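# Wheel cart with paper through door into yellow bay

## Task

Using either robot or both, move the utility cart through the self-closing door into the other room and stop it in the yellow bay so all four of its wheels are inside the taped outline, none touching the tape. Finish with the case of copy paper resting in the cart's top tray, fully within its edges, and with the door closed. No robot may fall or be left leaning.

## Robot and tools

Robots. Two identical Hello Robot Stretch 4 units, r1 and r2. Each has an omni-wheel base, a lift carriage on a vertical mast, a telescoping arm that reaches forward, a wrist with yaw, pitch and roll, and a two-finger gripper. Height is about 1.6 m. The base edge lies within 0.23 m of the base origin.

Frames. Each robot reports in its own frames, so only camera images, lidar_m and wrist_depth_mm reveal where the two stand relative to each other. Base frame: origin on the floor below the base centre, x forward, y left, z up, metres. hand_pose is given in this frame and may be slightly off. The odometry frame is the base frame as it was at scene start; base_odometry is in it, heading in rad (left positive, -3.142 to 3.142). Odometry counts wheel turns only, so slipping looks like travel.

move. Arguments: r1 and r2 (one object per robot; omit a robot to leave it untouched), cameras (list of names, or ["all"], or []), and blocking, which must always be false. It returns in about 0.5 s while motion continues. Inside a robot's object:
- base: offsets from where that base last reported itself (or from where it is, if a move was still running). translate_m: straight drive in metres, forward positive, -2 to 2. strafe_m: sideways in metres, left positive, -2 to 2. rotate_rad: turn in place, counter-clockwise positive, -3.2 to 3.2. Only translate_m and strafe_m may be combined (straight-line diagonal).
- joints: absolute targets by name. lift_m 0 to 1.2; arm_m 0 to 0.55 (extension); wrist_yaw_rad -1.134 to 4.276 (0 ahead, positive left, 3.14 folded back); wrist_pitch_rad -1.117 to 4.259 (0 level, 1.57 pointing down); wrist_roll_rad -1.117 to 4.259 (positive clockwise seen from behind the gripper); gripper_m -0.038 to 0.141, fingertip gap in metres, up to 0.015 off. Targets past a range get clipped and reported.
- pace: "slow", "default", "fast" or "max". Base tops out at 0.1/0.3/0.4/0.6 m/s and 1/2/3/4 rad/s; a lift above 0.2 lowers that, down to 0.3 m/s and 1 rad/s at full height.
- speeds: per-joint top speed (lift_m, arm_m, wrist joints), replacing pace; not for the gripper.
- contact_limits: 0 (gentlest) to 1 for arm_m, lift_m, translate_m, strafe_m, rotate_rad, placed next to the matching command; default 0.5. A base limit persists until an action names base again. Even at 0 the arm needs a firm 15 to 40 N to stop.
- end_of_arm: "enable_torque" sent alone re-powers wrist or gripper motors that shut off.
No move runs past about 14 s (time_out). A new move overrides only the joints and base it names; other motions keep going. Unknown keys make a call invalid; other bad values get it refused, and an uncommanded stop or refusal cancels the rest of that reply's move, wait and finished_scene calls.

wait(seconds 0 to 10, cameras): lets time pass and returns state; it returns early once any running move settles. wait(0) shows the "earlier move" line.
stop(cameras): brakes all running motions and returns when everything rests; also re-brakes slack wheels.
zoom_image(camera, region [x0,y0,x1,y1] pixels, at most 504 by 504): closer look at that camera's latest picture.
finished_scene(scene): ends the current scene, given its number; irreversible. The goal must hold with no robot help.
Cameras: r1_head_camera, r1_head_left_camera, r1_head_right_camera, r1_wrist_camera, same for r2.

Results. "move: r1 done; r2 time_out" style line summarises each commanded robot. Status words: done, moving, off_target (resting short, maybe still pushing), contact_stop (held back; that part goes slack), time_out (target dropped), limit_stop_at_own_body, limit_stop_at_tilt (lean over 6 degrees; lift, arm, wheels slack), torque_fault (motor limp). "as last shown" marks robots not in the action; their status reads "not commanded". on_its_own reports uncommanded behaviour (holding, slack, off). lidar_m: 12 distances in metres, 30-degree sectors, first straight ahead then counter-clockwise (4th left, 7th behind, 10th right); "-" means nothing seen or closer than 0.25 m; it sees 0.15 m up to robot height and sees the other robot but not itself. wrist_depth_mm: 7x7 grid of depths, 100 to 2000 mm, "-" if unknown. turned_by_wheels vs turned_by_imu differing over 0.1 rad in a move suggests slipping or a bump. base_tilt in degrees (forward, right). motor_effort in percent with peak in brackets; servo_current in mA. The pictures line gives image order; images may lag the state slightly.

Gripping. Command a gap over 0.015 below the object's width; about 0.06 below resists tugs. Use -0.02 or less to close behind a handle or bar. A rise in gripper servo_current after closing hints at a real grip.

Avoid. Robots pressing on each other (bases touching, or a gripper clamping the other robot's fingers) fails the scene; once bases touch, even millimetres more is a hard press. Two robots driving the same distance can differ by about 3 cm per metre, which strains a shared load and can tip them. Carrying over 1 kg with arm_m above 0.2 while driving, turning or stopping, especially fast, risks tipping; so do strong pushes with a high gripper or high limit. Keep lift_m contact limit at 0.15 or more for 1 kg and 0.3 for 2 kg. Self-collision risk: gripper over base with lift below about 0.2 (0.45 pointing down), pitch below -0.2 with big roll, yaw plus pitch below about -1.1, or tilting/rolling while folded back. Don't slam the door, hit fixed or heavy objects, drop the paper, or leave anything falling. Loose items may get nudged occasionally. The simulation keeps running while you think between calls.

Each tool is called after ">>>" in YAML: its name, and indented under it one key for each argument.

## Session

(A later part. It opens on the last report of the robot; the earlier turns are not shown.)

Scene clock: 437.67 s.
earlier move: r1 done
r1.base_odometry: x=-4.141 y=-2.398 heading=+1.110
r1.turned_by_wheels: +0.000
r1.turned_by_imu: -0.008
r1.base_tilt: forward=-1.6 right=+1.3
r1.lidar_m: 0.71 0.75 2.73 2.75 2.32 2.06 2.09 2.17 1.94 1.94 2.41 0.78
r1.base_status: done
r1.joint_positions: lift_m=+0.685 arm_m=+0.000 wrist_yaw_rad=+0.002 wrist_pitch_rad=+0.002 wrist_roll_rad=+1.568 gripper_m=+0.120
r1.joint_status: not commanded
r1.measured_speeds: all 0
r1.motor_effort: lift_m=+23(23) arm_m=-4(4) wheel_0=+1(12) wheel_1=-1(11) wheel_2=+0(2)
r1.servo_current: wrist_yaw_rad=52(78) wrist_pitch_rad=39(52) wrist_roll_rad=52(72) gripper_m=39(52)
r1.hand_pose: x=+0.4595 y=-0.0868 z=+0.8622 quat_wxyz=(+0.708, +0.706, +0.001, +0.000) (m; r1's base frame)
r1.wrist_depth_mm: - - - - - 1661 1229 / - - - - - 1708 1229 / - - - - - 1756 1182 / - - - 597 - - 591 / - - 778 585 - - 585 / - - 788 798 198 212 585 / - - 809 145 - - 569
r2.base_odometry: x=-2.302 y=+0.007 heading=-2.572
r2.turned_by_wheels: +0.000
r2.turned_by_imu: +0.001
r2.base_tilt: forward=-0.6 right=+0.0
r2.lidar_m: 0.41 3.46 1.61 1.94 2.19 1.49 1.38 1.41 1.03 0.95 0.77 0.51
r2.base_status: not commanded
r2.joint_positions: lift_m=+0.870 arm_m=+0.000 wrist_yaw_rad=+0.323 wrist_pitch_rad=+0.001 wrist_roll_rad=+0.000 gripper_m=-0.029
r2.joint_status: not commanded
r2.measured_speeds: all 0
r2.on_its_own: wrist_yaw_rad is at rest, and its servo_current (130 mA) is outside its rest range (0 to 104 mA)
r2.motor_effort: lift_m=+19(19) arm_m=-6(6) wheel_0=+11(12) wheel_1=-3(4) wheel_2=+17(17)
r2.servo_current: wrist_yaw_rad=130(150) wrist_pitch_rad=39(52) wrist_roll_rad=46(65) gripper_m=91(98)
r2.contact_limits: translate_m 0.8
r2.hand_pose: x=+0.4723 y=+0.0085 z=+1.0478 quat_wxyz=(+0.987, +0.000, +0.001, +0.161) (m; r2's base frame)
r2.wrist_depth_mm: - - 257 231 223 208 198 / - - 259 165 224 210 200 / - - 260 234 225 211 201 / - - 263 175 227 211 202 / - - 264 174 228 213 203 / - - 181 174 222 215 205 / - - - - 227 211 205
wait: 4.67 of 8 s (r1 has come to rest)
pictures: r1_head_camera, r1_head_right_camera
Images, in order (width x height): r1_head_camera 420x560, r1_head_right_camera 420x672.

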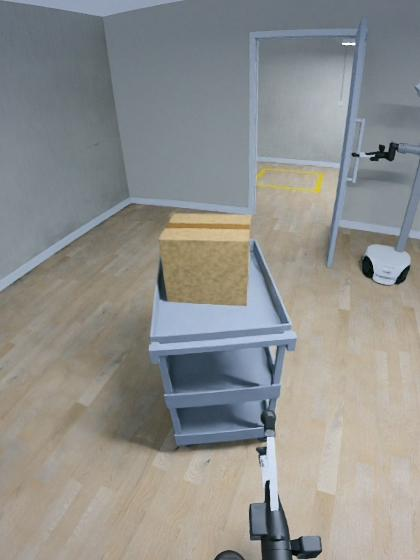

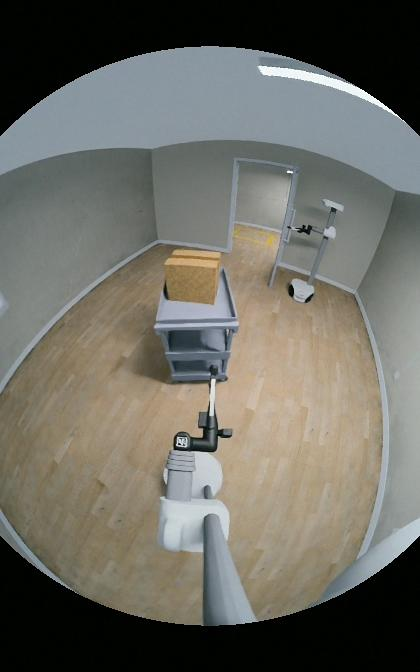

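>>> move:
  blocking: false
  r1: {"base":{"strafe_m":0.1,"translate_m":0.08}}

>>> wait:
  seconds: 4
  cameras: ["r1_head_camera","r1_wrist_camera"]

Scene clock: 460.83 s.
move: r1 moving
r1.base_odometry: x=-4.155 y=-2.370 heading=+1.110
r1.turned_by_wheels: +0.000
r1.turned_by_imu: +0.000
r1.base_tilt: forward=-1.6 right=+1.3
r1.lidar_m: 0.70 0.74 2.73 2.74 2.32 2.08 2.10 2.22 1.96 2.00 2.43 0.76
r1.base_status: translate_m moving; strafe_m moving
r1.joint_positions: lift_m=+0.685 arm_m=+0.000 wrist_yaw_rad=+0.002 wrist_pitch_rad=+0.002 wrist_roll_rad=+1.568 gripper_m=+0.120
r1.joint_status: not commanded
r1.measured_speeds: translate_m=+0.076 strafe_m=+0.097 rotate_rad=+0.004 lift_m=+0.000 arm_m=+0.000 wrist_yaw_rad=+0.000 wrist_pitch_rad=+0.000 wrist_roll_rad=+0.000
r1.motor_effort: lift_m=+23(23) arm_m=-4(4) wheel_0=-7(7) wheel_1=+7(9) wheel_2=-7(8)
r1.servo_current: wrist_yaw_rad=39(65) wrist_pitch_rad=39(46) wrist_roll_rad=39(52) gripper_m=46(46)
r1.hand_pose: x=+0.4595 y=-0.0868 z=+0.8622 quat_wxyz=(+0.708, +0.706, +0.001, +0.000) (m; r1's base frame)
r1.wrist_depth_mm: - - - - - 1756 1255 / - - - - - 1708 1229 / - - - - - 1618 1160 / - - - 580 - - - / - - 778 569 - - 569 / - - 750 564 211 212 559 / - - 778 145 - - -
r2.base_odometry: x=-2.302 y=+0.007 heading=-2.572
r2.turned_by_wheels: +0.000
r2.turned_by_imu: +0.000
r2.base_tilt: forward=-0.7 right=+0.0
r2.lidar_m: 0.39 3.47 1.63 1.99 2.18 1.50 1.37 1.38 1.03 0.95 0.81 0.51
r2.base_status: not commanded
r2.joint_positions: lift_m=+0.870 arm_m=+0.000 wrist_yaw_rad=+0.323 wrist_pitch_rad=+0.001 wrist_roll_rad=+0.000 gripper_m=-0.029
r2.joint_status: not commanded
r2.measured_speeds: all 0
r2.motor_effort: lift_m=+19(19) arm_m=-6(6) wheel_0=+11(11) wheel_1=-3(3) wheel_2=+17(17)
r2.servo_current: wrist_yaw_rad=137(143) wrist_pitch_rad=46(46) wrist_roll_rad=33(52) gripper_m=85(91)
r2.contact_limits: translate_m 0.8
r2.hand_pose: x=+0.4723 y=+0.0085 z=+1.0478 quat_wxyz=(+0.987, +0.000, +0.001, +0.161) (m; r2's base frame)
r2.wrist_depth_mm: - - 257 231 224 208 198 / - - 259 166 224 209 201 / - - 263 233 225 211 201 / - - 264 175 227 211 202 / - - 263 174 228 213 202 / - - 182 173 223 215 205 / - - - - 226 212 205
pictures: none

Scene clock: 462.03 s.
earlier move: r1 done
r1.base_odometry: x=-4.195 y=-2.282 heading=+1.110
r1.turned_by_wheels: +0.000
r1.turned_by_imu: +0.000
r1.base_tilt: forward=-1.6 right=+1.3
r1.lidar_m: 0.63 2.96 2.62 2.65 2.35 2.12 2.12 2.30 2.06 2.08 2.55 0.71
r1.base_status: done
r1.joint_positions: lift_m=+0.685 arm_m=+0.000 wrist_yaw_rad=+0.002 wrist_pitch_rad=+0.002 wrist_roll_rad=+1.568 gripper_m=+0.120
r1.joint_status: not commanded
r1.measured_speeds: all 0
r1.motor_effort: lift_m=+23(23) arm_m=-4(4) wheel_0=-3(7) wheel_1=-1(9) wheel_2=-1(8)
r1.servo_current: wrist_yaw_rad=52(65) wrist_pitch_rad=39(52) wrist_roll_rad=59(78) gripper_m=46(46)
r1.hand_pose: x=+0.4595 y=-0.0868 z=+0.8622 quat_wxyz=(+0.708, +0.706, +0.001, +0.000) (m; r1's base frame)
r1.wrist_depth_mm: - - - - - 1756 1205 / - - - 512 - 634 517 / - - - - - - 508 / - - 699 500 - - 504 / - - 723 707 - - 496 / - - 723 430 198 196 492 / - - - 145 - 1808 -
r2.base_odometry: x=-2.302 y=+0.007 heading=-2.572
r2.turned_by_wheels: +0.000
r2.turned_by_imu: +0.000
r2.base_tilt: forward=-0.7 right=+0.0
r2.lidar_m: 0.40 3.44 1.62 1.98 2.21 1.47 1.37 1.40 1.02 0.94 0.79 0.53
r2.base_status: not commanded
r2.joint_positions: lift_m=+0.870 arm_m=+0.000 wrist_yaw_rad=+0.323 wrist_pitch_rad=+0.001 wrist_roll_rad=+0.000 gripper_m=-0.029
r2.joint_status: not commanded
r2.measured_speeds: all 0
r2.on_its_own: wrist_yaw_rad is at rest, and its servo_current (130 mA) is outside its rest range (0 to 104 mA)
r2.motor_effort: lift_m=+19(19) arm_m=-6(6) wheel_0=+12(12) wheel_1=-3(3) wheel_2=+16(17)
r2.servo_current: wrist_yaw_rad=130(143) wrist_pitch_rad=46(46) wrist_roll_rad=46(59) gripper_m=91(98)
r2.contact_limits: translate_m 0.8
r2.hand_pose: x=+0.4723 y=+0.0085 z=+1.0478 quat_wxyz=(+0.987, +0.000, +0.001, +0.161) (m; r2's base frame)
r2.wrist_depth_mm: - - 258 231 221 208 198 / - - 260 166 224 210 200 / - - 263 234 225 211 201 / - - 264 175 227 211 202 / - - 265 174 229 213 203 / - - 182 174 223 215 205 / - - - - 226 211 205
wait: 1.20 of 4 s (r1 has come to rest)
pictures: r1_head_camera, r1_wrist_camera
Images, in order (width x height): r1_head_camera 420x560, r1_wrist_camera 616x392.

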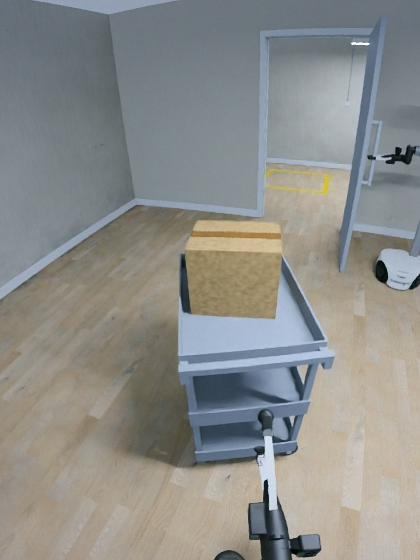

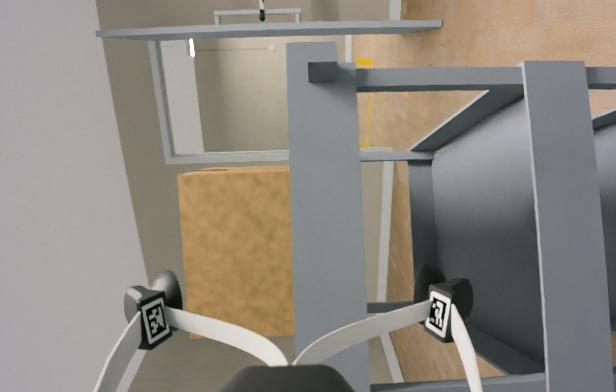

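>>> move:
  blocking: false
  r1: {"base":{"strafe_m":0.03,"translate_m":0.12},"pace":"slow","contact_limits":{"translate_m":0.2}}

>>> wait:
  seconds: 4
  cameras: ["r1_head_camera","r1_wrist_camera"]

Scene clock: 469.43 s.
move: r1 moving
r1.base_odometry: x=-4.193 y=-2.270 heading=+1.110
r1.turned_by_wheels: +0.000
r1.turned_by_imu: +0.000
r1.base_tilt: forward=-1.6 right=+1.3
r1.lidar_m: 0.63 2.96 2.63 2.65 2.35 2.14 2.16 2.29 2.07 2.08 2.59 0.68
r1.base_status: translate_m moving; strafe_m moving
r1.joint_positions: lift_m=+0.685 arm_m=+0.000 wrist_yaw_rad=+0.002 wrist_pitch_rad=+0.002 wrist_roll_rad=+1.568 gripper_m=+0.120
r1.joint_status: not commanded
r1.measured_speeds: translate_m=+0.048 strafe_m=+0.012 rotate_rad=-0.001 lift_m=+0.000 arm_m=+0.000 wrist_yaw_rad=+0.000 wrist_pitch_rad=+0.000 wrist_roll_rad=+0.000
r1.motor_effort: lift_m=+23(23) arm_m=-4(4) wheel_0=+2(4) wheel_1=+5(6) wheel_2=-5(6)
r1.servo_current: wrist_yaw_rad=52(65) wrist_pitch_rad=39(46) wrist_roll_rad=39(65) gripper_m=39(46)
r1.contact_limits: translate_m 0.2
r1.hand_pose: x=+0.4595 y=-0.0868 z=+0.8622 quat_wxyz=(+0.708, +0.706, +0.001, +0.000) (m; r1's base frame)
r1.wrist_depth_mm: - - - - - 1708 1205 / - - - 504 - 521 504 / - - - - - - 500 / - - 691 683 - - 488 / - - 699 699 - - - / - - 707 415 197 196 - / - - - 144 - 1808 -
r2.base_odometry: x=-2.302 y=+0.007 heading=-2.572
r2.turned_by_wheels: +0.000
r2.turned_by_imu: +0.000
r2.base_tilt: forward=-0.7 right=+0.0
r2.lidar_m: 0.40 3.43 1.63 1.98 2.19 1.48 1.36 1.41 1.02 0.93 0.78 0.52
r2.base_status: not commanded
r2.joint_positions: lift_m=+0.870 arm_m=+0.000 wrist_yaw_rad=+0.323 wrist_pitch_rad=+0.001 wrist_roll_rad=+0.000 gripper_m=-0.029
r2.joint_status: not commanded
r2.measured_speeds: all 0
r2.motor_effort: lift_m=+19(19) arm_m=-6(6) wheel_0=+11(12) wheel_1=-3(3) wheel_2=+16(17)
r2.servo_current: wrist_yaw_rad=137(143) wrist_pitch_rad=33(52) wrist_roll_rad=46(52) gripper_m=85(98)
r2.contact_limits: translate_m 0.8
r2.hand_pose: x=+0.4723 y=+0.0085 z=+1.0478 quat_wxyz=(+0.987, +0.000, +0.001, +0.161) (m; r2's base frame)
r2.wrist_depth_mm: - - 259 229 224 208 198 / - - 258 166 224 210 200 / - - 260 234 226 211 200 / - - 264 175 226 211 202 / - - 264 174 229 213 203 / - - 182 173 223 214 204 / - - - - 226 211 205
pictures: none

Scene clock: 471.43 s.
earlier move: r1 done
r1.base_odometry: x=-4.169 y=-2.162 heading=+1.110
r1.turned_by_wheels: +0.000
r1.turned_by_imu: +0.000
r1.base_tilt: forward=-1.6 right=+1.2
r1.lidar_m: 0.52 2.87 2.57 2.59 2.48 2.21 2.22 2.36 2.14 2.12 2.63 0.54
r1.base_status: done
r1.joint_positions: lift_m=+0.685 arm_m=+0.000 wrist_yaw_rad=+0.002 wrist_pitch_rad=+0.002 wrist_roll_rad=+1.568 gripper_m=+0.120
r1.joint_status: not commanded
r1.measured_speeds: all 0
r1.motor_effort: lift_m=+23(23) arm_m=-4(4) wheel_0=+4(7) wheel_1=+4(7) wheel_2=-3(7)
r1.servo_current: wrist_yaw_rad=59(65) wrist_pitch_rad=39(52) wrist_roll_rad=46(72) gripper_m=46(46)
r1.contact_limits: translate_m 0.2
r1.hand_pose: x=+0.4595 y=-0.0868 z=+0.8622 quat_wxyz=(+0.708, +0.706, +0.001, +0.000) (m; r1's base frame)
r1.wrist_depth_mm: - - - - 402 404 402 / - - - - - 1808 - / - - - 574 - - - / - - 580 585 - - - / - - 591 591 375 - - / - - 597 307 195 196 - / - - - 145 - - -
r2.base_odometry: x=-2.302 y=+0.007 heading=-2.572
r2.turned_by_wheels: +0.000
r2.turned_by_imu: +0.000
r2.base_tilt: forward=-0.7 right=+0.0
r2.lidar_m: 0.42 3.46 1.61 1.98 2.20 1.49 1.36 1.39 1.02 0.95 0.79 0.48
r2.base_status: not commanded
r2.joint_positions: lift_m=+0.870 arm_m=+0.000 wrist_yaw_rad=+0.323 wrist_pitch_rad=+0.001 wrist_roll_rad=+0.000 gripper_m=-0.029
r2.joint_status: not commanded
r2.measured_speeds: all 0
r2.on_its_own: wrist_yaw_rad is at rest, and its servo_current (143 mA) is outside its rest range (0 to 104 mA)
r2.motor_effort: lift_m=+19(19) arm_m=-6(6) wheel_0=+11(12) wheel_1=-3(4) wheel_2=+17(17)
r2.servo_current: wrist_yaw_rad=143(156) wrist_pitch_rad=39(52) wrist_roll_rad=52(65) gripper_m=91(98)
r2.contact_limits: translate_m 0.8
r2.hand_pose: x=+0.4723 y=+0.0085 z=+1.0478 quat_wxyz=(+0.987, +0.000, +0.001, +0.161) (m; r2's base frame)
r2.wrist_depth_mm: - - 257 229 221 208 198 / - - 259 165 224 211 200 / - - 262 235 225 210 201 / - - 264 174 227 211 202 / - - 265 174 228 213 203 / - - 182 173 224 215 204 / - - - - 227 210 205
wait: 2.00 of 4 s (r1 has come to rest)
pictures: r1_head_camera, r1_wrist_camera
Images, in order (width x height): r1_head_camera 420x560, r1_wrist_camera 616x392.

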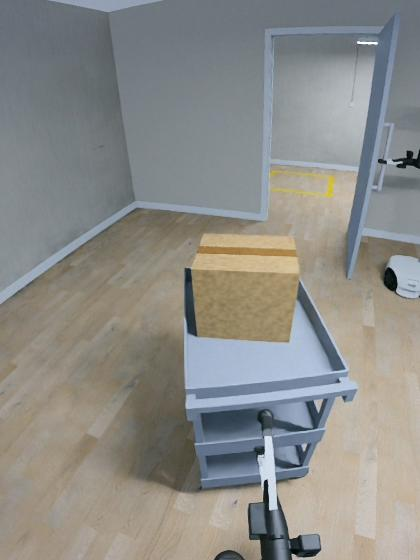

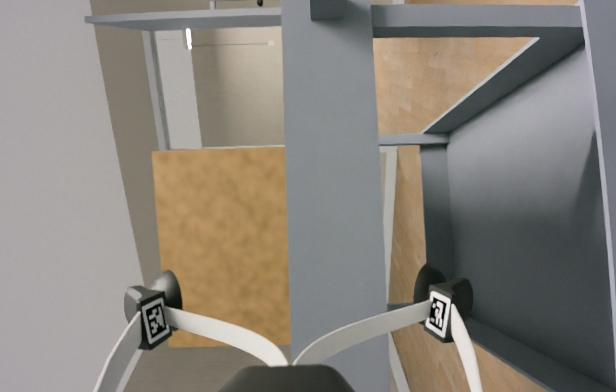

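>>> move:
  blocking: false
  r1: {"base":{"translate_m":0.135},"pace":"slow","contact_limits":{"translate_m":0.2}}

>>> wait:
  seconds: 4
  cameras: ["r1_head_camera","r1_wrist_camera"]

Scene clock: 476.83 s.
move: r1 moving
r1.base_odometry: x=-4.163 y=-2.150 heading=+1.110
r1.turned_by_wheels: +0.000
r1.turned_by_imu: +0.000
r1.base_tilt: forward=-1.6 right=+1.3
r1.lidar_m: 0.50 2.89 2.57 2.58 2.48 2.23 2.27 2.40 2.13 2.15 2.63 0.55
r1.base_status: translate_m moving
r1.joint_positions: lift_m=+0.685 arm_m=+0.000 wrist_yaw_rad=+0.002 wrist_pitch_rad=+0.002 wrist_roll_rad=+1.568 gripper_m=+0.120
r1.joint_status: not commanded
r1.measured_speeds: translate_m=+0.048 strafe_m=+0.001 rotate_rad=-0.002 lift_m=+0.000 arm_m=+0.000 wrist_yaw_rad=+0.000 wrist_pitch_rad=+0.000 wrist_roll_rad=+0.000
r1.motor_effort: lift_m=+23(23) arm_m=-4(4) wheel_0=+5(6) wheel_1=+3(7) wheel_2=-5(8)
r1.servo_current: wrist_yaw_rad=59(59) wrist_pitch_rad=39(59) wrist_roll_rad=65(72) gripper_m=46(46)
r1.contact_limits: translate_m 0.2
r1.hand_pose: x=+0.4595 y=-0.0868 z=+0.8622 quat_wxyz=(+0.708, +0.706, +0.001, +0.000) (m; r1's base frame)
r1.wrist_depth_mm: - - - - 387 402 402 / - - - - - 1863 - / - - - 564 - - - / - - 574 574 - - - / - - 585 591 362 - - / - - 591 298 195 196 - / - - - 144 - - -
r2.base_odometry: x=-2.302 y=+0.007 heading=-2.572
r2.turned_by_wheels: +0.000
r2.turned_by_imu: +0.000
r2.base_tilt: forward=-0.7 right=+0.0
r2.lidar_m: 0.40 3.43 1.63 1.98 2.18 1.45 1.36 1.37 1.00 0.95 0.75 0.52
r2.base_status: not commanded
r2.joint_positions: lift_m=+0.870 arm_m=+0.000 wrist_yaw_rad=+0.323 wrist_pitch_rad=+0.001 wrist_roll_rad=+0.000 gripper_m=-0.029
r2.joint_status: not commanded
r2.measured_speeds: all 0
r2.motor_effort: lift_m=+19(19) arm_m=-6(6) wheel_0=+12(12) wheel_1=-3(3) wheel_2=+16(17)
r2.servo_current: wrist_yaw_rad=130(150) wrist_pitch_rad=39(46) wrist_roll_rad=46(52) gripper_m=85(98)
r2.contact_limits: translate_m 0.8
r2.hand_pose: x=+0.4723 y=+0.0085 z=+1.0478 quat_wxyz=(+0.987, +0.000, +0.001, +0.161) (m; r2's base frame)
r2.wrist_depth_mm: - - 258 231 222 208 199 / - - 259 166 224 210 200 / - - 260 235 225 211 201 / - - 264 175 227 211 202 / - - 264 173 229 213 204 / - - 181 173 224 214 205 / - - - - 226 211 205
pictures: none

Scene clock: 478.97 s.
earlier move: r1 done
r1.base_odometry: x=-4.109 y=-2.041 heading=+1.110
r1.turned_by_wheels: +0.000
r1.turned_by_imu: +0.000
r1.base_tilt: forward=-1.6 right=+1.3
r1.lidar_m: 0.36 2.82 2.53 2.56 2.59 2.35 2.36 2.44 2.16 2.20 2.70 0.45
r1.base_status: done
r1.joint_positions: lift_m=+0.685 arm_m=+0.000 wrist_yaw_rad=+0.002 wrist_pitch_rad=+0.002 wrist_roll_rad=+1.568 gripper_m=+0.120
r1.joint_status: not commanded
r1.measured_speeds: all 0
r1.motor_effort: lift_m=+23(23) arm_m=-3(4) wheel_0=+3(8) wheel_1=+3(7) wheel_2=-2(8)
r1.servo_current: wrist_yaw_rad=46(72) wrist_pitch_rad=46(59) wrist_roll_rad=46(72) gripper_m=46(52)
r1.contact_limits: translate_m 0.2
r1.hand_pose: x=+0.4595 y=-0.0868 z=+0.8622 quat_wxyz=(+0.708, +0.706, +0.001, +0.000) (m; r1's base frame)
r1.wrist_depth_mm: - - - 252 252 1756 1205 / - - - 250 249 1863 - / - - 449 245 245 - - / - 455 449 241 243 - - / - 459 462 181 241 - - / - 462 462 178 236 196 - / - 473 484 145 234 - -
r2.base_odometry: x=-2.302 y=+0.007 heading=-2.572
r2.turned_by_wheels: +0.000
r2.turned_by_imu: +0.000
r2.base_tilt: forward=-0.7 right=+0.0
r2.lidar_m: 0.42 3.44 1.63 1.99 2.17 1.49 1.35 1.39 1.02 0.94 0.79 0.51
r2.base_status: not commanded
r2.joint_positions: lift_m=+0.870 arm_m=+0.000 wrist_yaw_rad=+0.323 wrist_pitch_rad=+0.001 wrist_roll_rad=+0.000 gripper_m=-0.029
r2.joint_status: not commanded
r2.measured_speeds: all 0
r2.on_its_own: wrist_yaw_rad is at rest, and its servo_current (117 mA) is outside its rest range (0 to 104 mA)
r2.motor_effort: lift_m=+19(19) arm_m=-6(6) wheel_0=+11(12) wheel_1=-3(3) wheel_2=+17(17)
r2.servo_current: wrist_yaw_rad=117(150) wrist_pitch_rad=39(46) wrist_roll_rad=33(59) gripper_m=85(98)
r2.contact_limits: translate_m 0.8
r2.hand_pose: x=+0.4723 y=+0.0085 z=+1.0478 quat_wxyz=(+0.987, +0.000, +0.001, +0.161) (m; r2's base frame)
r2.wrist_depth_mm: - - 258 231 222 209 199 / - - 260 166 224 210 200 / - - 260 234 225 211 202 / - - 264 174 227 211 201 / - - 265 173 228 213 204 / - - 182 174 222 213 204 / - - - - 227 210 205
wait: 2.13 of 4 s (r1 has come to rest)
pictures: r1_head_camera, r1_wrist_camera
Images, in order (width x height): r1_head_camera 420x560, r1_wrist_camera 616x392.

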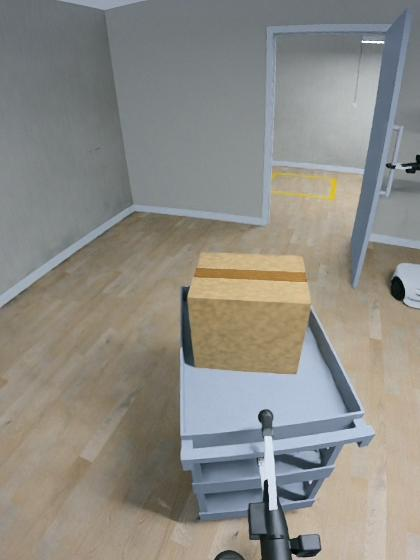

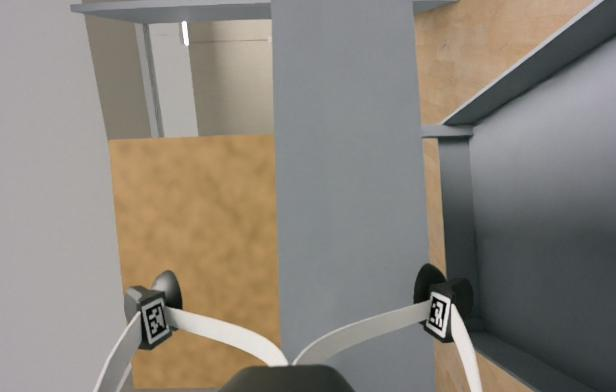

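>>> move:
  blocking: false
  r1: {"joints":{"gripper_m":-0.03}}

>>> wait:
  seconds: 4
  cameras: ["r1_head_camera","r1_wrist_camera"]

Scene clock: 483.47 s.
move: r1 moving
r1.base_odometry: x=-4.109 y=-2.041 heading=+1.110
r1.turned_by_wheels: +0.000
r1.turned_by_imu: +0.000
r1.base_tilt: forward=-1.6 right=+1.3
r1.lidar_m: 0.37 2.84 2.54 2.54 2.61 2.35 2.36 2.45 2.18 2.18 2.68 0.44
r1.base_status: not commanded
r1.joint_positions: lift_m=+0.685 arm_m=+0.000 wrist_yaw_rad=+0.002 wrist_pitch_rad=+0.002 wrist_roll_rad=+1.568 gripper_m=+0.106
r1.joint_status: gripper_m moving
r1.measured_speeds: all 0
r1.motor_effort: lift_m=+23(23) arm_m=-4(4) wheel_0=+4(4) wheel_1=+4(4) wheel_2=-2(2)
r1.servo_current: wrist_yaw_rad=52(65) wrist_pitch_rad=46(46) wrist_roll_rad=46(59) gripper_m=104(104)
r1.contact_limits: translate_m 0.2
r1.hand_pose: x=+0.4595 y=-0.0868 z=+0.8622 quat_wxyz=(+0.708, +0.706, +0.001, +0.000) (m; r1's base frame)
r1.wrist_depth_mm: - - - 253 252 1708 1205 / - - - 249 250 1863 - / - - 452 245 248 - - / - 452 449 241 243 - - / - 459 455 180 241 - - / - 466 466 179 213 - - / - 477 480 142 234 - -
r2.base_odometry: x=-2.302 y=+0.007 heading=-2.572
r2.turned_by_wheels: +0.000
r2.turned_by_imu: +0.000
r2.base_tilt: forward=-0.7 right=+0.1
r2.lidar_m: 0.40 3.45 1.65 1.97 2.16 1.48 1.36 1.40 1.04 0.93 0.76 0.52
r2.base_status: not commanded
r2.joint_positions: lift_m=+0.870 arm_m=+0.000 wrist_yaw_rad=+0.323 wrist_pitch_rad=+0.001 wrist_roll_rad=+0.000 gripper_m=-0.029
r2.joint_status: not commanded
r2.measured_speeds: all 0
r2.motor_effort: lift_m=+19(19) arm_m=-6(6) wheel_0=+11(12) wheel_1=-3(3) wheel_2=+16(17)
r2.servo_current: wrist_yaw_rad=130(143) wrist_pitch_rad=39(46) wrist_roll_rad=46(52) gripper_m=85(98)
r2.contact_limits: translate_m 0.8
r2.hand_pose: x=+0.4723 y=+0.0085 z=+1.0478 quat_wxyz=(+0.987, +0.000, +0.001, +0.161) (m; r2's base frame)
r2.wrist_depth_mm: - - 257 230 223 208 198 / - - 260 166 224 210 200 / - - 262 234 225 211 200 / - - 263 175 227 212 202 / - - 265 174 229 213 204 / - - 182 173 224 214 205 / - - - - 226 211 205
pictures: none

Scene clock: 485.20 s.
earlier move: r1 done
r1.base_odometry: x=-4.109 y=-2.041 heading=+1.110
r1.turned_by_wheels: +0.000
r1.turned_by_imu: +0.000
r1.base_tilt: forward=-1.6 right=+1.3
r1.lidar_m: 0.38 0.43 2.53 2.53 2.61 2.30 2.35 2.42 2.17 2.20 2.67 0.44
r1.base_status: not commanded
r1.joint_positions: lift_m=+0.685 arm_m=+0.000 wrist_yaw_rad=+0.001 wrist_pitch_rad=+0.006 wrist_roll_rad=+1.568 gripper_m=-0.029
r1.joint_status: all done
r1.measured_speeds: all 0
r1.motor_effort: lift_m=+23(23) arm_m=-4(4) wheel_0=+1(4) wheel_1=+2(4) wheel_2=+0(2)
r1.servo_current: wrist_yaw_rad=46(72) wrist_pitch_rad=39(52) wrist_roll_rad=39(65) gripper_m=85(189)
r1.contact_limits: translate_m 0.2
r1.hand_pose: x=+0.4594 y=-0.0871 z=+0.8611 quat_wxyz=(+0.708, +0.706, +0.003, -0.002) (m; r1's base frame)
r1.wrist_depth_mm: - - - 250 250 1708 1229 / - - - 246 249 1808 - / - - - 183 244 - - / - 449 442 238 241 - - / - 455 455 178 238 - - / - 462 204 193 181 - - / - 154 473 157 231 133 -
r2.base_odometry: x=-2.302 y=+0.007 heading=-2.572
r2.turned_by_wheels: +0.000
r2.turned_by_imu: +0.000
r2.base_tilt: forward=-0.7 right=+0.0
r2.lidar_m: 0.41 3.44 1.63 1.98 2.18 1.46 1.37 1.37 1.03 0.93 0.75 0.52
r2.base_status: not commanded
r2.joint_positions: lift_m=+0.870 arm_m=+0.000 wrist_yaw_rad=+0.323 wrist_pitch_rad=+0.001 wrist_roll_rad=+0.000 gripper_m=-0.029
r2.joint_status: not commanded
r2.measured_speeds: all 0
r2.on_its_own: wrist_yaw_rad is at rest, and its servo_current (143 mA) is outside its rest range (0 to 104 mA)
r2.motor_effort: lift_m=+19(19) arm_m=-6(6) wheel_0=+11(12) wheel_1=-3(3) wheel_2=+17(17)
r2.servo_current: wrist_yaw_rad=143(143) wrist_pitch_rad=46(46) wrist_roll_rad=52(65) gripper_m=91(98)
r2.contact_limits: translate_m 0.8
r2.hand_pose: x=+0.4723 y=+0.0085 z=+1.0478 quat_wxyz=(+0.987, +0.000, +0.001, +0.161) (m; r2's base frame)
r2.wrist_depth_mm: - - 257 231 222 208 198 / - - 259 166 225 209 200 / - - 262 234 227 211 201 / - - 263 174 226 211 202 / - - 265 173 229 213 203 / - - 181 173 224 214 205 / - - - - 227 211 204
wait: 1.73 of 4 s (r1 has come to rest)
pictures: r1_head_camera, r1_wrist_camera
Images, in order (width x height): r1_head_camera 420x560, r1_wrist_camera 616x392.

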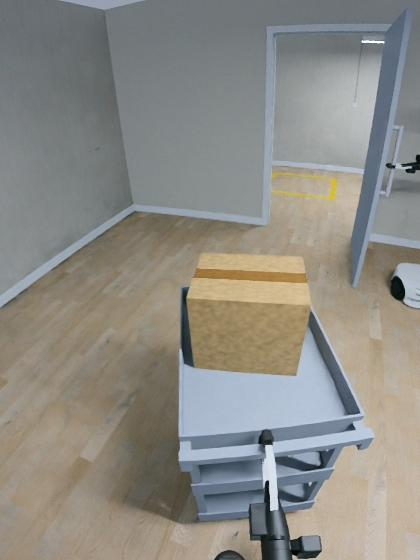

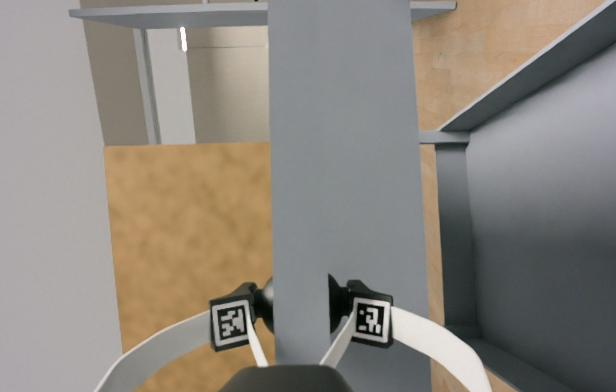

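>>> move:
  blocking: false
  r1: {"base":{"strafe_m":0.22},"pace":"slow","contact_limits":{"strafe_m":0.5}}

>>> wait:
  seconds: 6
  cameras: ["r1_head_camera"]

Scene clock: 496.50 s.
move: r1 moving
r1.base_odometry: x=-4.122 y=-2.034 heading=+1.110
r1.turned_by_wheels: +0.000
r1.turned_by_imu: -0.001
r1.base_tilt: forward=-1.5 right=+1.3
r1.lidar_m: 0.37 2.83 2.50 2.52 2.61 2.34 2.37 2.43 2.19 2.20 2.69 0.45
r1.base_status: strafe_m moving
r1.joint_positions: lift_m=+0.685 arm_m=+0.000 wrist_yaw_rad=+0.001 wrist_pitch_rad=+0.006 wrist_roll_rad=+1.568 gripper_m=-0.029
r1.joint_status: not commanded
r1.measured_speeds: translate_m=+0.000 strafe_m=+0.055 rotate_rad=-0.002 lift_m=+0.000 arm_m=+0.000 wrist_yaw_rad=-0.018 wrist_pitch_rad=+0.000 wrist_roll_rad=+0.000
r1.motor_effort: lift_m=+23(23) arm_m=-3(4) wheel_0=-10(12) wheel_1=+6(7) wheel_2=+1(2)
r1.servo_current: wrist_yaw_rad=46(59) wrist_pitch_rad=52(59) wrist_roll_rad=46(59) gripper_m=72(85)
r1.contact_limits: strafe_m 0.5
r1.hand_pose: x=+0.4593 y=-0.0872 z=+0.8611 quat_wxyz=(+0.708, +0.706, +0.002, -0.002) (m; r1's base frame)
r1.wrist_depth_mm: - - - 255 256 1708 1255 / - - - 248 253 1863 - / - - - 244 247 854 - / - 445 449 240 242 - - / - 449 455 179 237 - - / - 455 206 194 181 - - / - 154 469 158 229 133 -
r2.base_odometry: x=-2.302 y=+0.007 heading=-2.572
r2.turned_by_wheels: +0.000
r2.turned_by_imu: +0.000
r2.base_tilt: forward=-0.7 right=+0.0
r2.lidar_m: 0.40 3.44 1.64 1.97 2.16 1.51 1.36 1.41 1.02 0.94 0.78 0.52
r2.base_status: not commanded
r2.joint_positions: lift_m=+0.870 arm_m=+0.000 wrist_yaw_rad=+0.323 wrist_pitch_rad=+0.001 wrist_roll_rad=+0.000 gripper_m=-0.029
r2.joint_status: not commanded
r2.measured_speeds: all 0
r2.motor_effort: lift_m=+19(19) arm_m=-6(6) wheel_0=+11(12) wheel_1=-3(3) wheel_2=+17(17)
r2.servo_current: wrist_yaw_rad=130(150) wrist_pitch_rad=39(46) wrist_roll_rad=46(52) gripper_m=85(98)
r2.contact_limits: translate_m 0.8
r2.hand_pose: x=+0.4723 y=+0.0085 z=+1.0478 quat_wxyz=(+0.987, +0.000, +0.001, +0.161) (m; r2's base frame)
r2.wrist_depth_mm: - - 258 231 223 208 199 / - - 260 165 224 210 200 / - - 260 234 225 211 200 / - - 263 174 225 211 202 / - - 265 173 229 213 203 / - - 181 174 223 214 204 / - - - - 227 211 204
pictures: none

Scene clock: 499.33 s.
earlier move: r1 done
r1.base_odometry: x=-4.306 y=-1.943 heading=+1.110
r1.turned_by_wheels: +0.000
r1.turned_by_imu: +0.000
r1.base_tilt: forward=-1.6 right=+1.3
r1.lidar_m: 0.38 2.62 2.33 2.32 2.52 2.28 2.29 2.64 2.37 2.41 0.46 0.40
r1.base_status: done
r1.joint_positions: lift_m=+0.685 arm_m=+0.000 wrist_yaw_rad=-0.005 wrist_pitch_rad=+0.006 wrist_roll_rad=+1.568 gripper_m=-0.029
r1.joint_status: not commanded
r1.measured_speeds: all 0
r1.motor_effort: lift_m=+23(23) arm_m=+5(5) wheel_0=-4(14) wheel_1=+2(8) wheel_2=-6(7)
r1.servo_current: wrist_yaw_rad=46(72) wrist_pitch_rad=59(59) wrist_roll_rad=46(65) gripper_m=59(85)
r1.contact_limits: strafe_m 0.5
r1.hand_pose: x=+0.4587 y=-0.0889 z=+0.8610 quat_wxyz=(+0.708, +0.706, +0.000, -0.004) (m; r1's base frame)
r1.wrist_depth_mm: - - - 144 201 - - / - 392 397 147 206 - - / - 415 421 151 211 - - / - 442 449 156 217 - - / - 484 473 160 224 - - / - - 207 165 181 1808 - / - - 179 133 238 135 1281
r2.base_odometry: x=-2.302 y=+0.007 heading=-2.572
r2.turned_by_wheels: +0.000
r2.turned_by_imu: +0.000
r2.base_tilt: forward=-0.7 right=+0.0
r2.lidar_m: 0.39 3.45 1.69 2.56 2.17 1.50 1.36 1.38 1.03 0.93 0.77 0.51
r2.base_status: not commanded
r2.joint_positions: lift_m=+0.870 arm_m=+0.000 wrist_yaw_rad=+0.323 wrist_pitch_rad=+0.001 wrist_roll_rad=+0.000 gripper_m=-0.029
r2.joint_status: not commanded
r2.measured_speeds: all 0
r2.on_its_own: wrist_yaw_rad is at rest, and its servo_current (137 mA) is outside its rest range (0 to 104 mA)
r2.motor_effort: lift_m=+19(19) arm_m=-6(6) wheel_0=+11(12) wheel_1=-3(3) wheel_2=+17(17)
r2.servo_current: wrist_yaw_rad=137(150) wrist_pitch_rad=33(52) wrist_roll_rad=46(59) gripper_m=91(98)
r2.contact_limits: translate_m 0.8
r2.hand_pose: x=+0.4723 y=+0.0085 z=+1.0478 quat_wxyz=(+0.987, +0.000, +0.001, +0.161) (m; r2's base frame)
r2.wrist_depth_mm: - - 258 230 222 208 199 / - - 260 166 224 209 200 / - - 262 234 226 211 200 / - - 263 175 227 211 202 / - - 264 174 228 213 203 / - - 181 174 223 214 204 / - - - - 227 211 205
wait: 2.83 of 6 s (r1 has come to rest)
pictures: r1_head_camera
Images, in order (width x height): r1_head_camera 420x560.

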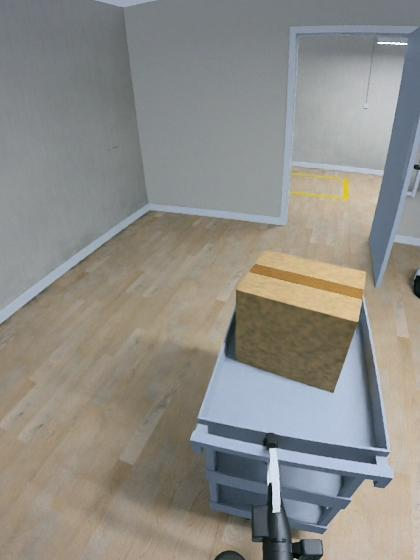

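>>> move:
  blocking: false
  r1: {"base":{"strafe_m":0.08},"pace":"slow","contact_limits":{"strafe_m":0.5}}

>>> wait:
  seconds: 3

>>> move:
  blocking: false
  r1: {"base":{"translate_m":0.48,"strafe_m":-0.14},"pace":"slow","contact_limits":{"translate_m":0.5}}

>>> wait:
  seconds: 8
  cameras: ["r1_head_camera"]

Scene clock: 514.97 s.
move: r1 moving
r1.base_odometry: x=-4.319 y=-1.937 heading=+1.109
r1.turned_by_wheels: +0.000
r1.turned_by_imu: -0.001
r1.base_tilt: forward=-1.6 right=+1.3
r1.lidar_m: 0.42 2.61 2.29 2.33 2.52 2.26 2.30 2.66 2.40 2.41 0.44 0.39
r1.base_status: strafe_m moving
r1.joint_positions: lift_m=+0.685 arm_m=+0.000 wrist_yaw_rad=-0.005 wrist_pitch_rad=+0.006 wrist_roll_rad=+1.568 gripper_m=-0.029
r1.joint_status: not commanded
r1.measured_speeds: translate_m=+0.000 strafe_m=+0.057 rotate_rad=+0.000 lift_m=+0.000 arm_m=+0.000 wrist_yaw_rad=+0.000 wrist_pitch_rad=+0.000 wrist_roll_rad=+0.000
r1.motor_effort: lift_m=+23(23) arm_m=+5(5) wheel_0=-9(12) wheel_1=+6(8) wheel_2=-2(6)
r1.servo_current: wrist_yaw_rad=59(59) wrist_pitch_rad=52(52) wrist_roll_rad=46(52) gripper_m=52(59)
r1.contact_limits: strafe_m 0.5
r1.hand_pose: x=+0.4587 y=-0.0889 z=+0.8610 quat_wxyz=(+0.708, +0.706, +0.000, -0.004) (m; r1's base frame)
r1.wrist_depth_mm: - - - - 199 - - / - 389 394 146 204 - - / - 418 418 150 210 - - / - 452 452 155 216 - - / - 484 477 159 224 - - / - - 206 165 181 1756 - / - - 183 129 238 136 1255
r2.base_odometry: x=-2.302 y=+0.007 heading=-2.572
r2.turned_by_wheels: +0.000
r2.turned_by_imu: +0.000
r2.base_tilt: forward=-0.6 right=+0.0
r2.lidar_m: 0.41 3.45 1.67 2.57 2.22 1.49 1.35 1.38 1.02 0.94 0.77 0.51
r2.base_status: not commanded
r2.joint_positions: lift_m=+0.870 arm_m=+0.000 wrist_yaw_rad=+0.323 wrist_pitch_rad=+0.001 wrist_roll_rad=+0.000 gripper_m=-0.029
r2.joint_status: not commanded
r2.measured_speeds: all 0
r2.motor_effort: lift_m=+19(19) arm_m=-6(6) wheel_0=+11(12) wheel_1=-3(3) wheel_2=+17(17)
r2.servo_current: wrist_yaw_rad=124(143) wrist_pitch_rad=39(46) wrist_roll_rad=46(59) gripper_m=85(98)
r2.contact_limits: translate_m 0.8
r2.hand_pose: x=+0.4723 y=+0.0085 z=+1.0478 quat_wxyz=(+0.987, +0.000, +0.001, +0.161) (m; r2's base frame)
r2.wrist_depth_mm: - - 257 232 223 208 199 / - - 259 165 224 210 200 / - - 260 234 225 211 201 / - - 263 174 228 212 202 / - - 265 174 229 213 203 / - - 181 173 223 215 204 / - - - - 227 211 205
pictures: none

Scene clock: 516.40 s.
earlier move: r1 done
r1.base_odometry: x=-4.377 y=-1.907 heading=+1.109
r1.turned_by_wheels: +0.000
r1.turned_by_imu: +0.000
r1.base_tilt: forward=-1.6 right=+1.3
r1.lidar_m: 0.42 2.54 2.21 2.27 2.52 2.25 2.27 2.72 2.45 2.47 0.43 0.39
r1.base_status: done
r1.joint_positions: lift_m=+0.685 arm_m=+0.000 wrist_yaw_rad=-0.005 wrist_pitch_rad=+0.007 wrist_roll_rad=+1.568 gripper_m=-0.029
r1.joint_status: not commanded
r1.measured_speeds: all 0
r1.motor_effort: lift_m=+23(23) arm_m=+4(5) wheel_0=-4(12) wheel_1=+3(8) wheel_2=-2(6)
r1.servo_current: wrist_yaw_rad=52(72) wrist_pitch_rad=52(59) wrist_roll_rad=72(72) gripper_m=59(65)
r1.contact_limits: strafe_m 0.5
r1.hand_pose: x=+0.4588 y=-0.0889 z=+0.8610 quat_wxyz=(+0.708, +0.706, +0.001, -0.004) (m; r1's base frame)
r1.wrist_depth_mm: - 364 362 - 182 - - / - 387 389 132 190 - - / - 415 418 - 200 - - / - 459 455 - 210 - - / - - 496 154 222 1708 - / - - 209 - 181 1576 - / - - 180 - 245 135 1229
r2.base_odometry: x=-2.302 y=+0.007 heading=-2.572
r2.turned_by_wheels: +0.000
r2.turned_by_imu: +0.000
r2.base_tilt: forward=-0.7 right=+0.0
r2.lidar_m: 0.39 3.44 1.73 2.67 2.20 1.50 1.35 1.38 1.03 0.96 0.78 0.52
r2.base_status: not commanded
r2.joint_positions: lift_m=+0.870 arm_m=+0.000 wrist_yaw_rad=+0.323 wrist_pitch_rad=+0.001 wrist_roll_rad=+0.000 gripper_m=-0.029
r2.joint_status: not commanded
r2.measured_speeds: all 0
r2.on_its_own: wrist_yaw_rad is at rest, and its servo_current (143 mA) is outside its rest range (0 to 104 mA)
r2.motor_effort: lift_m=+19(19) arm_m=-5(6) wheel_0=+11(12) wheel_1=-3(3) wheel_2=+17(17)
r2.servo_current: wrist_yaw_rad=143(150) wrist_pitch_rad=33(46) wrist_roll_rad=39(59) gripper_m=91(98)
r2.contact_limits: translate_m 0.8
r2.hand_pose: x=+0.4723 y=+0.0085 z=+1.0478 quat_wxyz=(+0.987, +0.000, +0.001, +0.161) (m; r2's base frame)
r2.wrist_depth_mm: - - 258 230 222 208 199 / - - 258 165 225 210 200 / - - 262 234 225 211 200 / - - 263 174 228 211 202 / - - 265 174 228 213 202 / - - 181 173 223 213 204 / - - - - 226 210 205
wait: 1.43 of 3 s (r1 has come to rest)
pictures: none

Scene clock: 516.90 s.
move: r1 moving
r1.base_odometry: x=-4.369 y=-1.898 heading=+1.110
r1.turned_by_wheels: +0.000
r1.turned_by_imu: +0.000
r1.base_tilt: forward=-1.6 right=+1.3
r1.lidar_m: 0.41 2.53 2.25 2.26 2.49 2.27 2.27 2.71 2.47 2.49 0.42 0.39
r1.base_status: translate_m moving; strafe_m moving
r1.joint_positions: lift_m=+0.685 arm_m=+0.000 wrist_yaw_rad=-0.005 wrist_pitch_rad=+0.007 wrist_roll_rad=+1.568 gripper_m=-0.029
r1.joint_status: not commanded
r1.measured_speeds: translate_m=+0.048 strafe_m=-0.014 rotate_rad=+0.000 lift_m=+0.000 arm_m=+0.000 wrist_yaw_rad=+0.001 wrist_pitch_rad=+0.000 wrist_roll_rad=+0.000
r1.motor_effort: lift_m=+23(23) arm_m=+4(4) wheel_0=+11(11) wheel_1=+7(7) wheel_2=-10(11)
r1.servo_current: wrist_yaw_rad=46(78) wrist_pitch_rad=52(52) wrist_roll_rad=39(52) gripper_m=52(59)
r1.contact_limits: translate_m 0.5
r1.hand_pose: x=+0.4588 y=-0.0889 z=+0.8610 quat_wxyz=(+0.708, +0.706, +0.001, -0.004) (m; r1's base frame)
r1.wrist_depth_mm: - 359 362 121 178 179 - / - 382 387 - 187 - - / - 413 418 - 197 - - / - 459 455 - 206 - - / - - 504 150 220 1708 - / - - - 180 183 1618 - / - - 176 - 244 136 1205
r2.base_odometry: x=-2.302 y=+0.007 heading=-2.572
r2.turned_by_wheels: +0.000
r2.turned_by_imu: +0.000
r2.base_tilt: forward=-0.7 right=+0.0
r2.lidar_m: 0.37 3.44 1.74 2.67 2.16 1.49 1.37 1.42 1.02 0.95 0.79 0.51
r2.base_status: not commanded
r2.joint_positions: lift_m=+0.870 arm_m=+0.000 wrist_yaw_rad=+0.323 wrist_pitch_rad=+0.001 wrist_roll_rad=+0.000 gripper_m=-0.029
r2.joint_status: not commanded
r2.measured_speeds: all 0
r2.motor_effort: lift_m=+19(19) arm_m=-6(6) wheel_0=+11(11) wheel_1=-3(3) wheel_2=+17(17)
r2.servo_current: wrist_yaw_rad=137(150) wrist_pitch_rad=39(46) wrist_roll_rad=39(52) gripper_m=91(91)
r2.contact_limits: translate_m 0.8
r2.hand_pose: x=+0.4723 y=+0.0085 z=+1.0478 quat_wxyz=(+0.987, +0.000, +0.001, +0.161) (m; r2's base frame)
r2.wrist_depth_mm: - - 257 231 224 208 198 / - - 262 166 224 209 200 / - - 262 234 226 211 200 / - - 264 175 226 211 202 / - - 265 174 229 213 203 / - - 182 173 223 214 204 / - - - - 227 211 205
pictures: none

Scene clock: 522.63 s.
earlier move: r1 done
r1.base_odometry: x=-4.039 y=-1.540 heading=+1.110
r1.turned_by_wheels: +0.000
r1.turned_by_imu: +0.002
r1.base_tilt: forward=-1.6 right=+1.3
r1.lidar_m: 0.42 2.46 2.24 2.26 2.76 2.73 2.76 2.76 2.49 2.51 0.42 0.37
r1.base_status: done
r1.joint_positions: lift_m=+0.685 arm_m=+0.000 wrist_yaw_rad=+0.003 wrist_pitch_rad=+0.007 wrist_roll_rad=+1.568 gripper_m=-0.029
r1.joint_status: not commanded
r1.measured_speeds: all 0
r1.motor_effort: lift_m=+23(23) arm_m=+4(4) wheel_0=+8(14) wheel_1=+5(7) wheel_2=-1(11)
r1.servo_current: wrist_yaw_rad=46(78) wrist_pitch_rad=59(59) wrist_roll_rad=39(72) gripper_m=59(65)
r1.contact_limits: translate_m 0.5
r1.hand_pose: x=+0.4596 y=-0.0864 z=+0.8610 quat_wxyz=(+0.708, +0.706, +0.004, -0.001) (m; r1's base frame)
r1.wrist_depth_mm: - 351 349 111 168 169 - / - 379 379 120 179 179 - / - 418 418 - 189 - - / - 473 462 135 203 - - / - - - - 216 1756 - / - - - - 183 1618 1205 / - - 176 131 250 135 1205
r2.base_odometry: x=-2.302 y=+0.007 heading=-2.572
r2.turned_by_wheels: +0.000
r2.turned_by_imu: +0.001
r2.base_tilt: forward=-0.7 right=+0.1
r2.lidar_m: 0.40 1.62 1.36 4.86 2.20 1.49 1.36 1.39 1.02 0.94 0.76 0.50
r2.base_status: not commanded
r2.joint_positions: lift_m=+0.870 arm_m=+0.000 wrist_yaw_rad=+0.323 wrist_pitch_rad=+0.001 wrist_roll_rad=+0.000 gripper_m=-0.029
r2.joint_status: not commanded
r2.measured_speeds: all 0
r2.on_its_own: wrist_yaw_rad is at rest, and its servo_current (143 mA) is outside its rest range (0 to 104 mA)
r2.motor_effort: lift_m=+19(19) arm_m=-6(6) wheel_0=+11(12) wheel_1=-3(3) wheel_2=+16(17)
r2.servo_current: wrist_yaw_rad=143(150) wrist_pitch_rad=39(46) wrist_roll_rad=52(59) gripper_m=85(98)
r2.contact_limits: translate_m 0.8
r2.hand_pose: x=+0.4723 y=+0.0085 z=+1.0478 quat_wxyz=(+0.987, +0.000, +0.001, +0.161) (m; r2's base frame)
r2.wrist_depth_mm: - - 257 230 223 208 198 / - - 260 166 224 210 200 / - - 260 234 224 211 200 / - - 263 175 227 211 202 / 1229 - 264 173 228 213 203 / - - 181 174 223 215 204 / - 154 - - 227 211 205
wait: 5.73 of 8 s (r1 has come to rest)
pictures: r1_head_camera
Images, in order (width x height): r1_head_camera 420x560.

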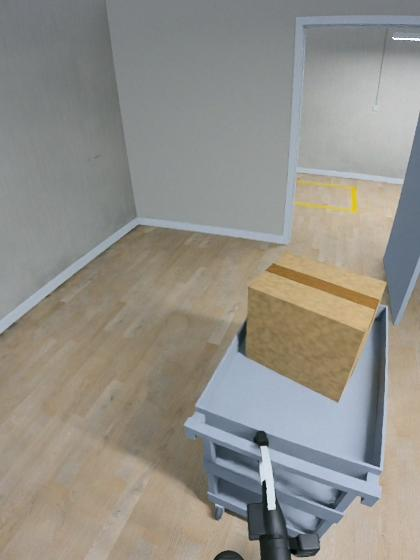

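>>> move:
  blocking: false
  r1: {"base":{"translate_m":0.46,"strafe_m":-0.2},"pace":"slow","contact_limits":{"translate_m":0.5}}

>>> wait:
  seconds: 8
  cameras: ["r1_head_camera","r1_head_right_camera"]

Scene clock: 533.93 s.
move: r1 moving
r1.base_odometry: x=-4.028 y=-1.531 heading=+1.111
r1.turned_by_wheels: +0.001
r1.turned_by_imu: +0.001
r1.base_tilt: forward=-1.6 right=+1.3
r1.lidar_m: 0.40 2.49 2.24 2.25 2.79 2.75 2.78 2.74 2.47 2.49 0.41 0.38
r1.base_status: translate_m moving; strafe_m moving
r1.joint_positions: lift_m=+0.685 arm_m=+0.000 wrist_yaw_rad=+0.003 wrist_pitch_rad=+0.007 wrist_roll_rad=+1.568 gripper_m=-0.029
r1.joint_status: not commanded
r1.measured_speeds: translate_m=+0.048 strafe_m=-0.020 rotate_rad=-0.001 lift_m=+0.000 arm_m=+0.000 wrist_yaw_rad=+0.000 wrist_pitch_rad=+0.000 wrist_roll_rad=+0.000
r1.motor_effort: lift_m=+23(23) arm_m=+4(4) wheel_0=+9(13) wheel_1=+4(7) wheel_2=-3(8)
r1.servo_current: wrist_yaw_rad=46(72) wrist_pitch_rad=52(52) wrist_roll_rad=39(59) gripper_m=46(59)
r1.contact_limits: translate_m 0.5
r1.hand_pose: x=+0.4596 y=-0.0864 z=+0.8610 quat_wxyz=(+0.708, +0.706, +0.004, -0.001) (m; r1's base frame)
r1.wrist_depth_mm: - 347 347 110 167 168 - / - 377 379 118 177 178 - / - 415 415 - 189 - - / - 469 462 134 201 - - / - - - - 216 1756 - / - - - - 182 1618 1182 / - - 177 - 251 135 1229
r2.base_odometry: x=-2.302 y=+0.007 heading=-2.572
r2.turned_by_wheels: +0.000
r2.turned_by_imu: +0.000
r2.base_tilt: forward=-0.7 right=+0.0
r2.lidar_m: 0.38 1.58 1.38 4.84 2.18 1.51 1.36 1.40 1.02 0.93 0.76 0.52
r2.base_status: not commanded
r2.joint_positions: lift_m=+0.870 arm_m=+0.000 wrist_yaw_rad=+0.323 wrist_pitch_rad=+0.001 wrist_roll_rad=+0.000 gripper_m=-0.029
r2.joint_status: not commanded
r2.measured_speeds: all 0
r2.motor_effort: lift_m=+19(19) arm_m=-6(6) wheel_0=+12(12) wheel_1=-3(3) wheel_2=+16(17)
r2.servo_current: wrist_yaw_rad=150(150) wrist_pitch_rad=39(46) wrist_roll_rad=39(52) gripper_m=85(98)
r2.contact_limits: translate_m 0.8
r2.hand_pose: x=+0.4723 y=+0.0085 z=+1.0478 quat_wxyz=(+0.987, +0.000, +0.001, +0.161) (m; r2's base frame)
r2.wrist_depth_mm: - - 258 230 222 208 198 / - - 259 165 224 209 200 / - - 262 233 226 211 200 / - - 263 174 226 211 203 / 1205 - 265 174 229 213 203 / - - 182 173 223 215 204 / - 154 - - 227 211 205
pictures: none

Scene clock: 539.63 s.
earlier move: r1 done
r1.base_odometry: x=-3.656 y=-1.217 heading=+1.111
r1.turned_by_wheels: +0.000
r1.turned_by_imu: +0.001
r1.base_tilt: forward=-1.6 right=+1.2
r1.lidar_m: 0.42 2.53 2.25 2.28 2.76 3.23 3.28 2.76 2.47 2.48 1.68 0.39
r1.base_status: done
r1.joint_positions: lift_m=+0.685 arm_m=+0.000 wrist_yaw_rad=+0.004 wrist_pitch_rad=+0.007 wrist_roll_rad=+1.568 gripper_m=-0.029
r1.joint_status: not commanded
r1.measured_speeds: all 0
r1.motor_effort: lift_m=+23(23) arm_m=+4(4) wheel_0=+8(14) wheel_1=+3(7) wheel_2=-3(8)
r1.servo_current: wrist_yaw_rad=46(72) wrist_pitch_rad=46(59) wrist_roll_rad=46(72) gripper_m=52(65)
r1.contact_limits: translate_m 0.5
r1.hand_pose: x=+0.4596 y=-0.0864 z=+0.8610 quat_wxyz=(+0.708, +0.706, +0.004, -0.001) (m; r1's base frame)
r1.wrist_depth_mm: - 370 370 - 183 - - / - 382 382 - 191 - - / - 415 415 - 200 - - / - 455 452 - 208 - - / - 508 492 153 220 - - / - - - 185 183 1661 - / - - 177 - 242 135 1281
r2.base_odometry: x=-2.302 y=+0.007 heading=-2.572
r2.turned_by_wheels: +0.000
r2.turned_by_imu: +0.001
r2.base_tilt: forward=-0.7 right=+0.0
r2.lidar_m: 0.39 1.05 1.20 4.85 2.19 1.48 1.37 1.38 1.03 0.95 0.78 0.50
r2.base_status: not commanded
r2.joint_positions: lift_m=+0.870 arm_m=+0.000 wrist_yaw_rad=+0.323 wrist_pitch_rad=+0.001 wrist_roll_rad=+0.000 gripper_m=-0.029
r2.joint_status: not commanded
r2.measured_speeds: all 0
r2.on_its_own: wrist_yaw_rad is at rest, and its servo_current (137 mA) is outside its rest range (0 to 104 mA)
r2.motor_effort: lift_m=+19(19) arm_m=-6(6) wheel_0=+11(12) wheel_1=-3(4) wheel_2=+16(17)
r2.servo_current: wrist_yaw_rad=137(156) wrist_pitch_rad=46(52) wrist_roll_rad=52(59) gripper_m=78(98)
r2.contact_limits: translate_m 0.8
r2.hand_pose: x=+0.4723 y=+0.0085 z=+1.0478 quat_wxyz=(+0.987, +0.000, +0.001, +0.161) (m; r2's base frame)
r2.wrist_depth_mm: - - 257 230 222 208 198 / - - 260 166 224 209 200 / - - 260 234 226 211 202 / - 1205 264 175 226 212 202 / 1229 991 262 173 229 213 203 / - 842 180 174 224 215 204 / - 137 - - 226 211 204
wait: 5.70 of 8 s (r1 has come to rest)
pictures: r1_head_camera, r1_head_right_camera
Images, in order (width x height): r1_head_camera 420x560, r1_head_right_camera 420x672.

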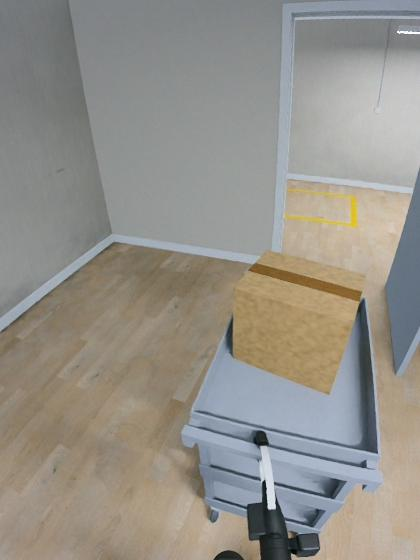

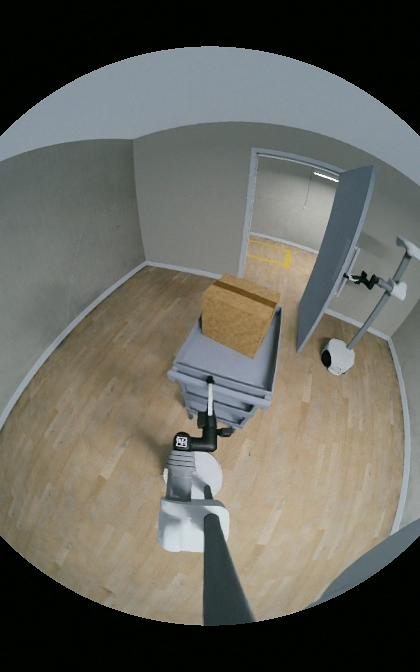

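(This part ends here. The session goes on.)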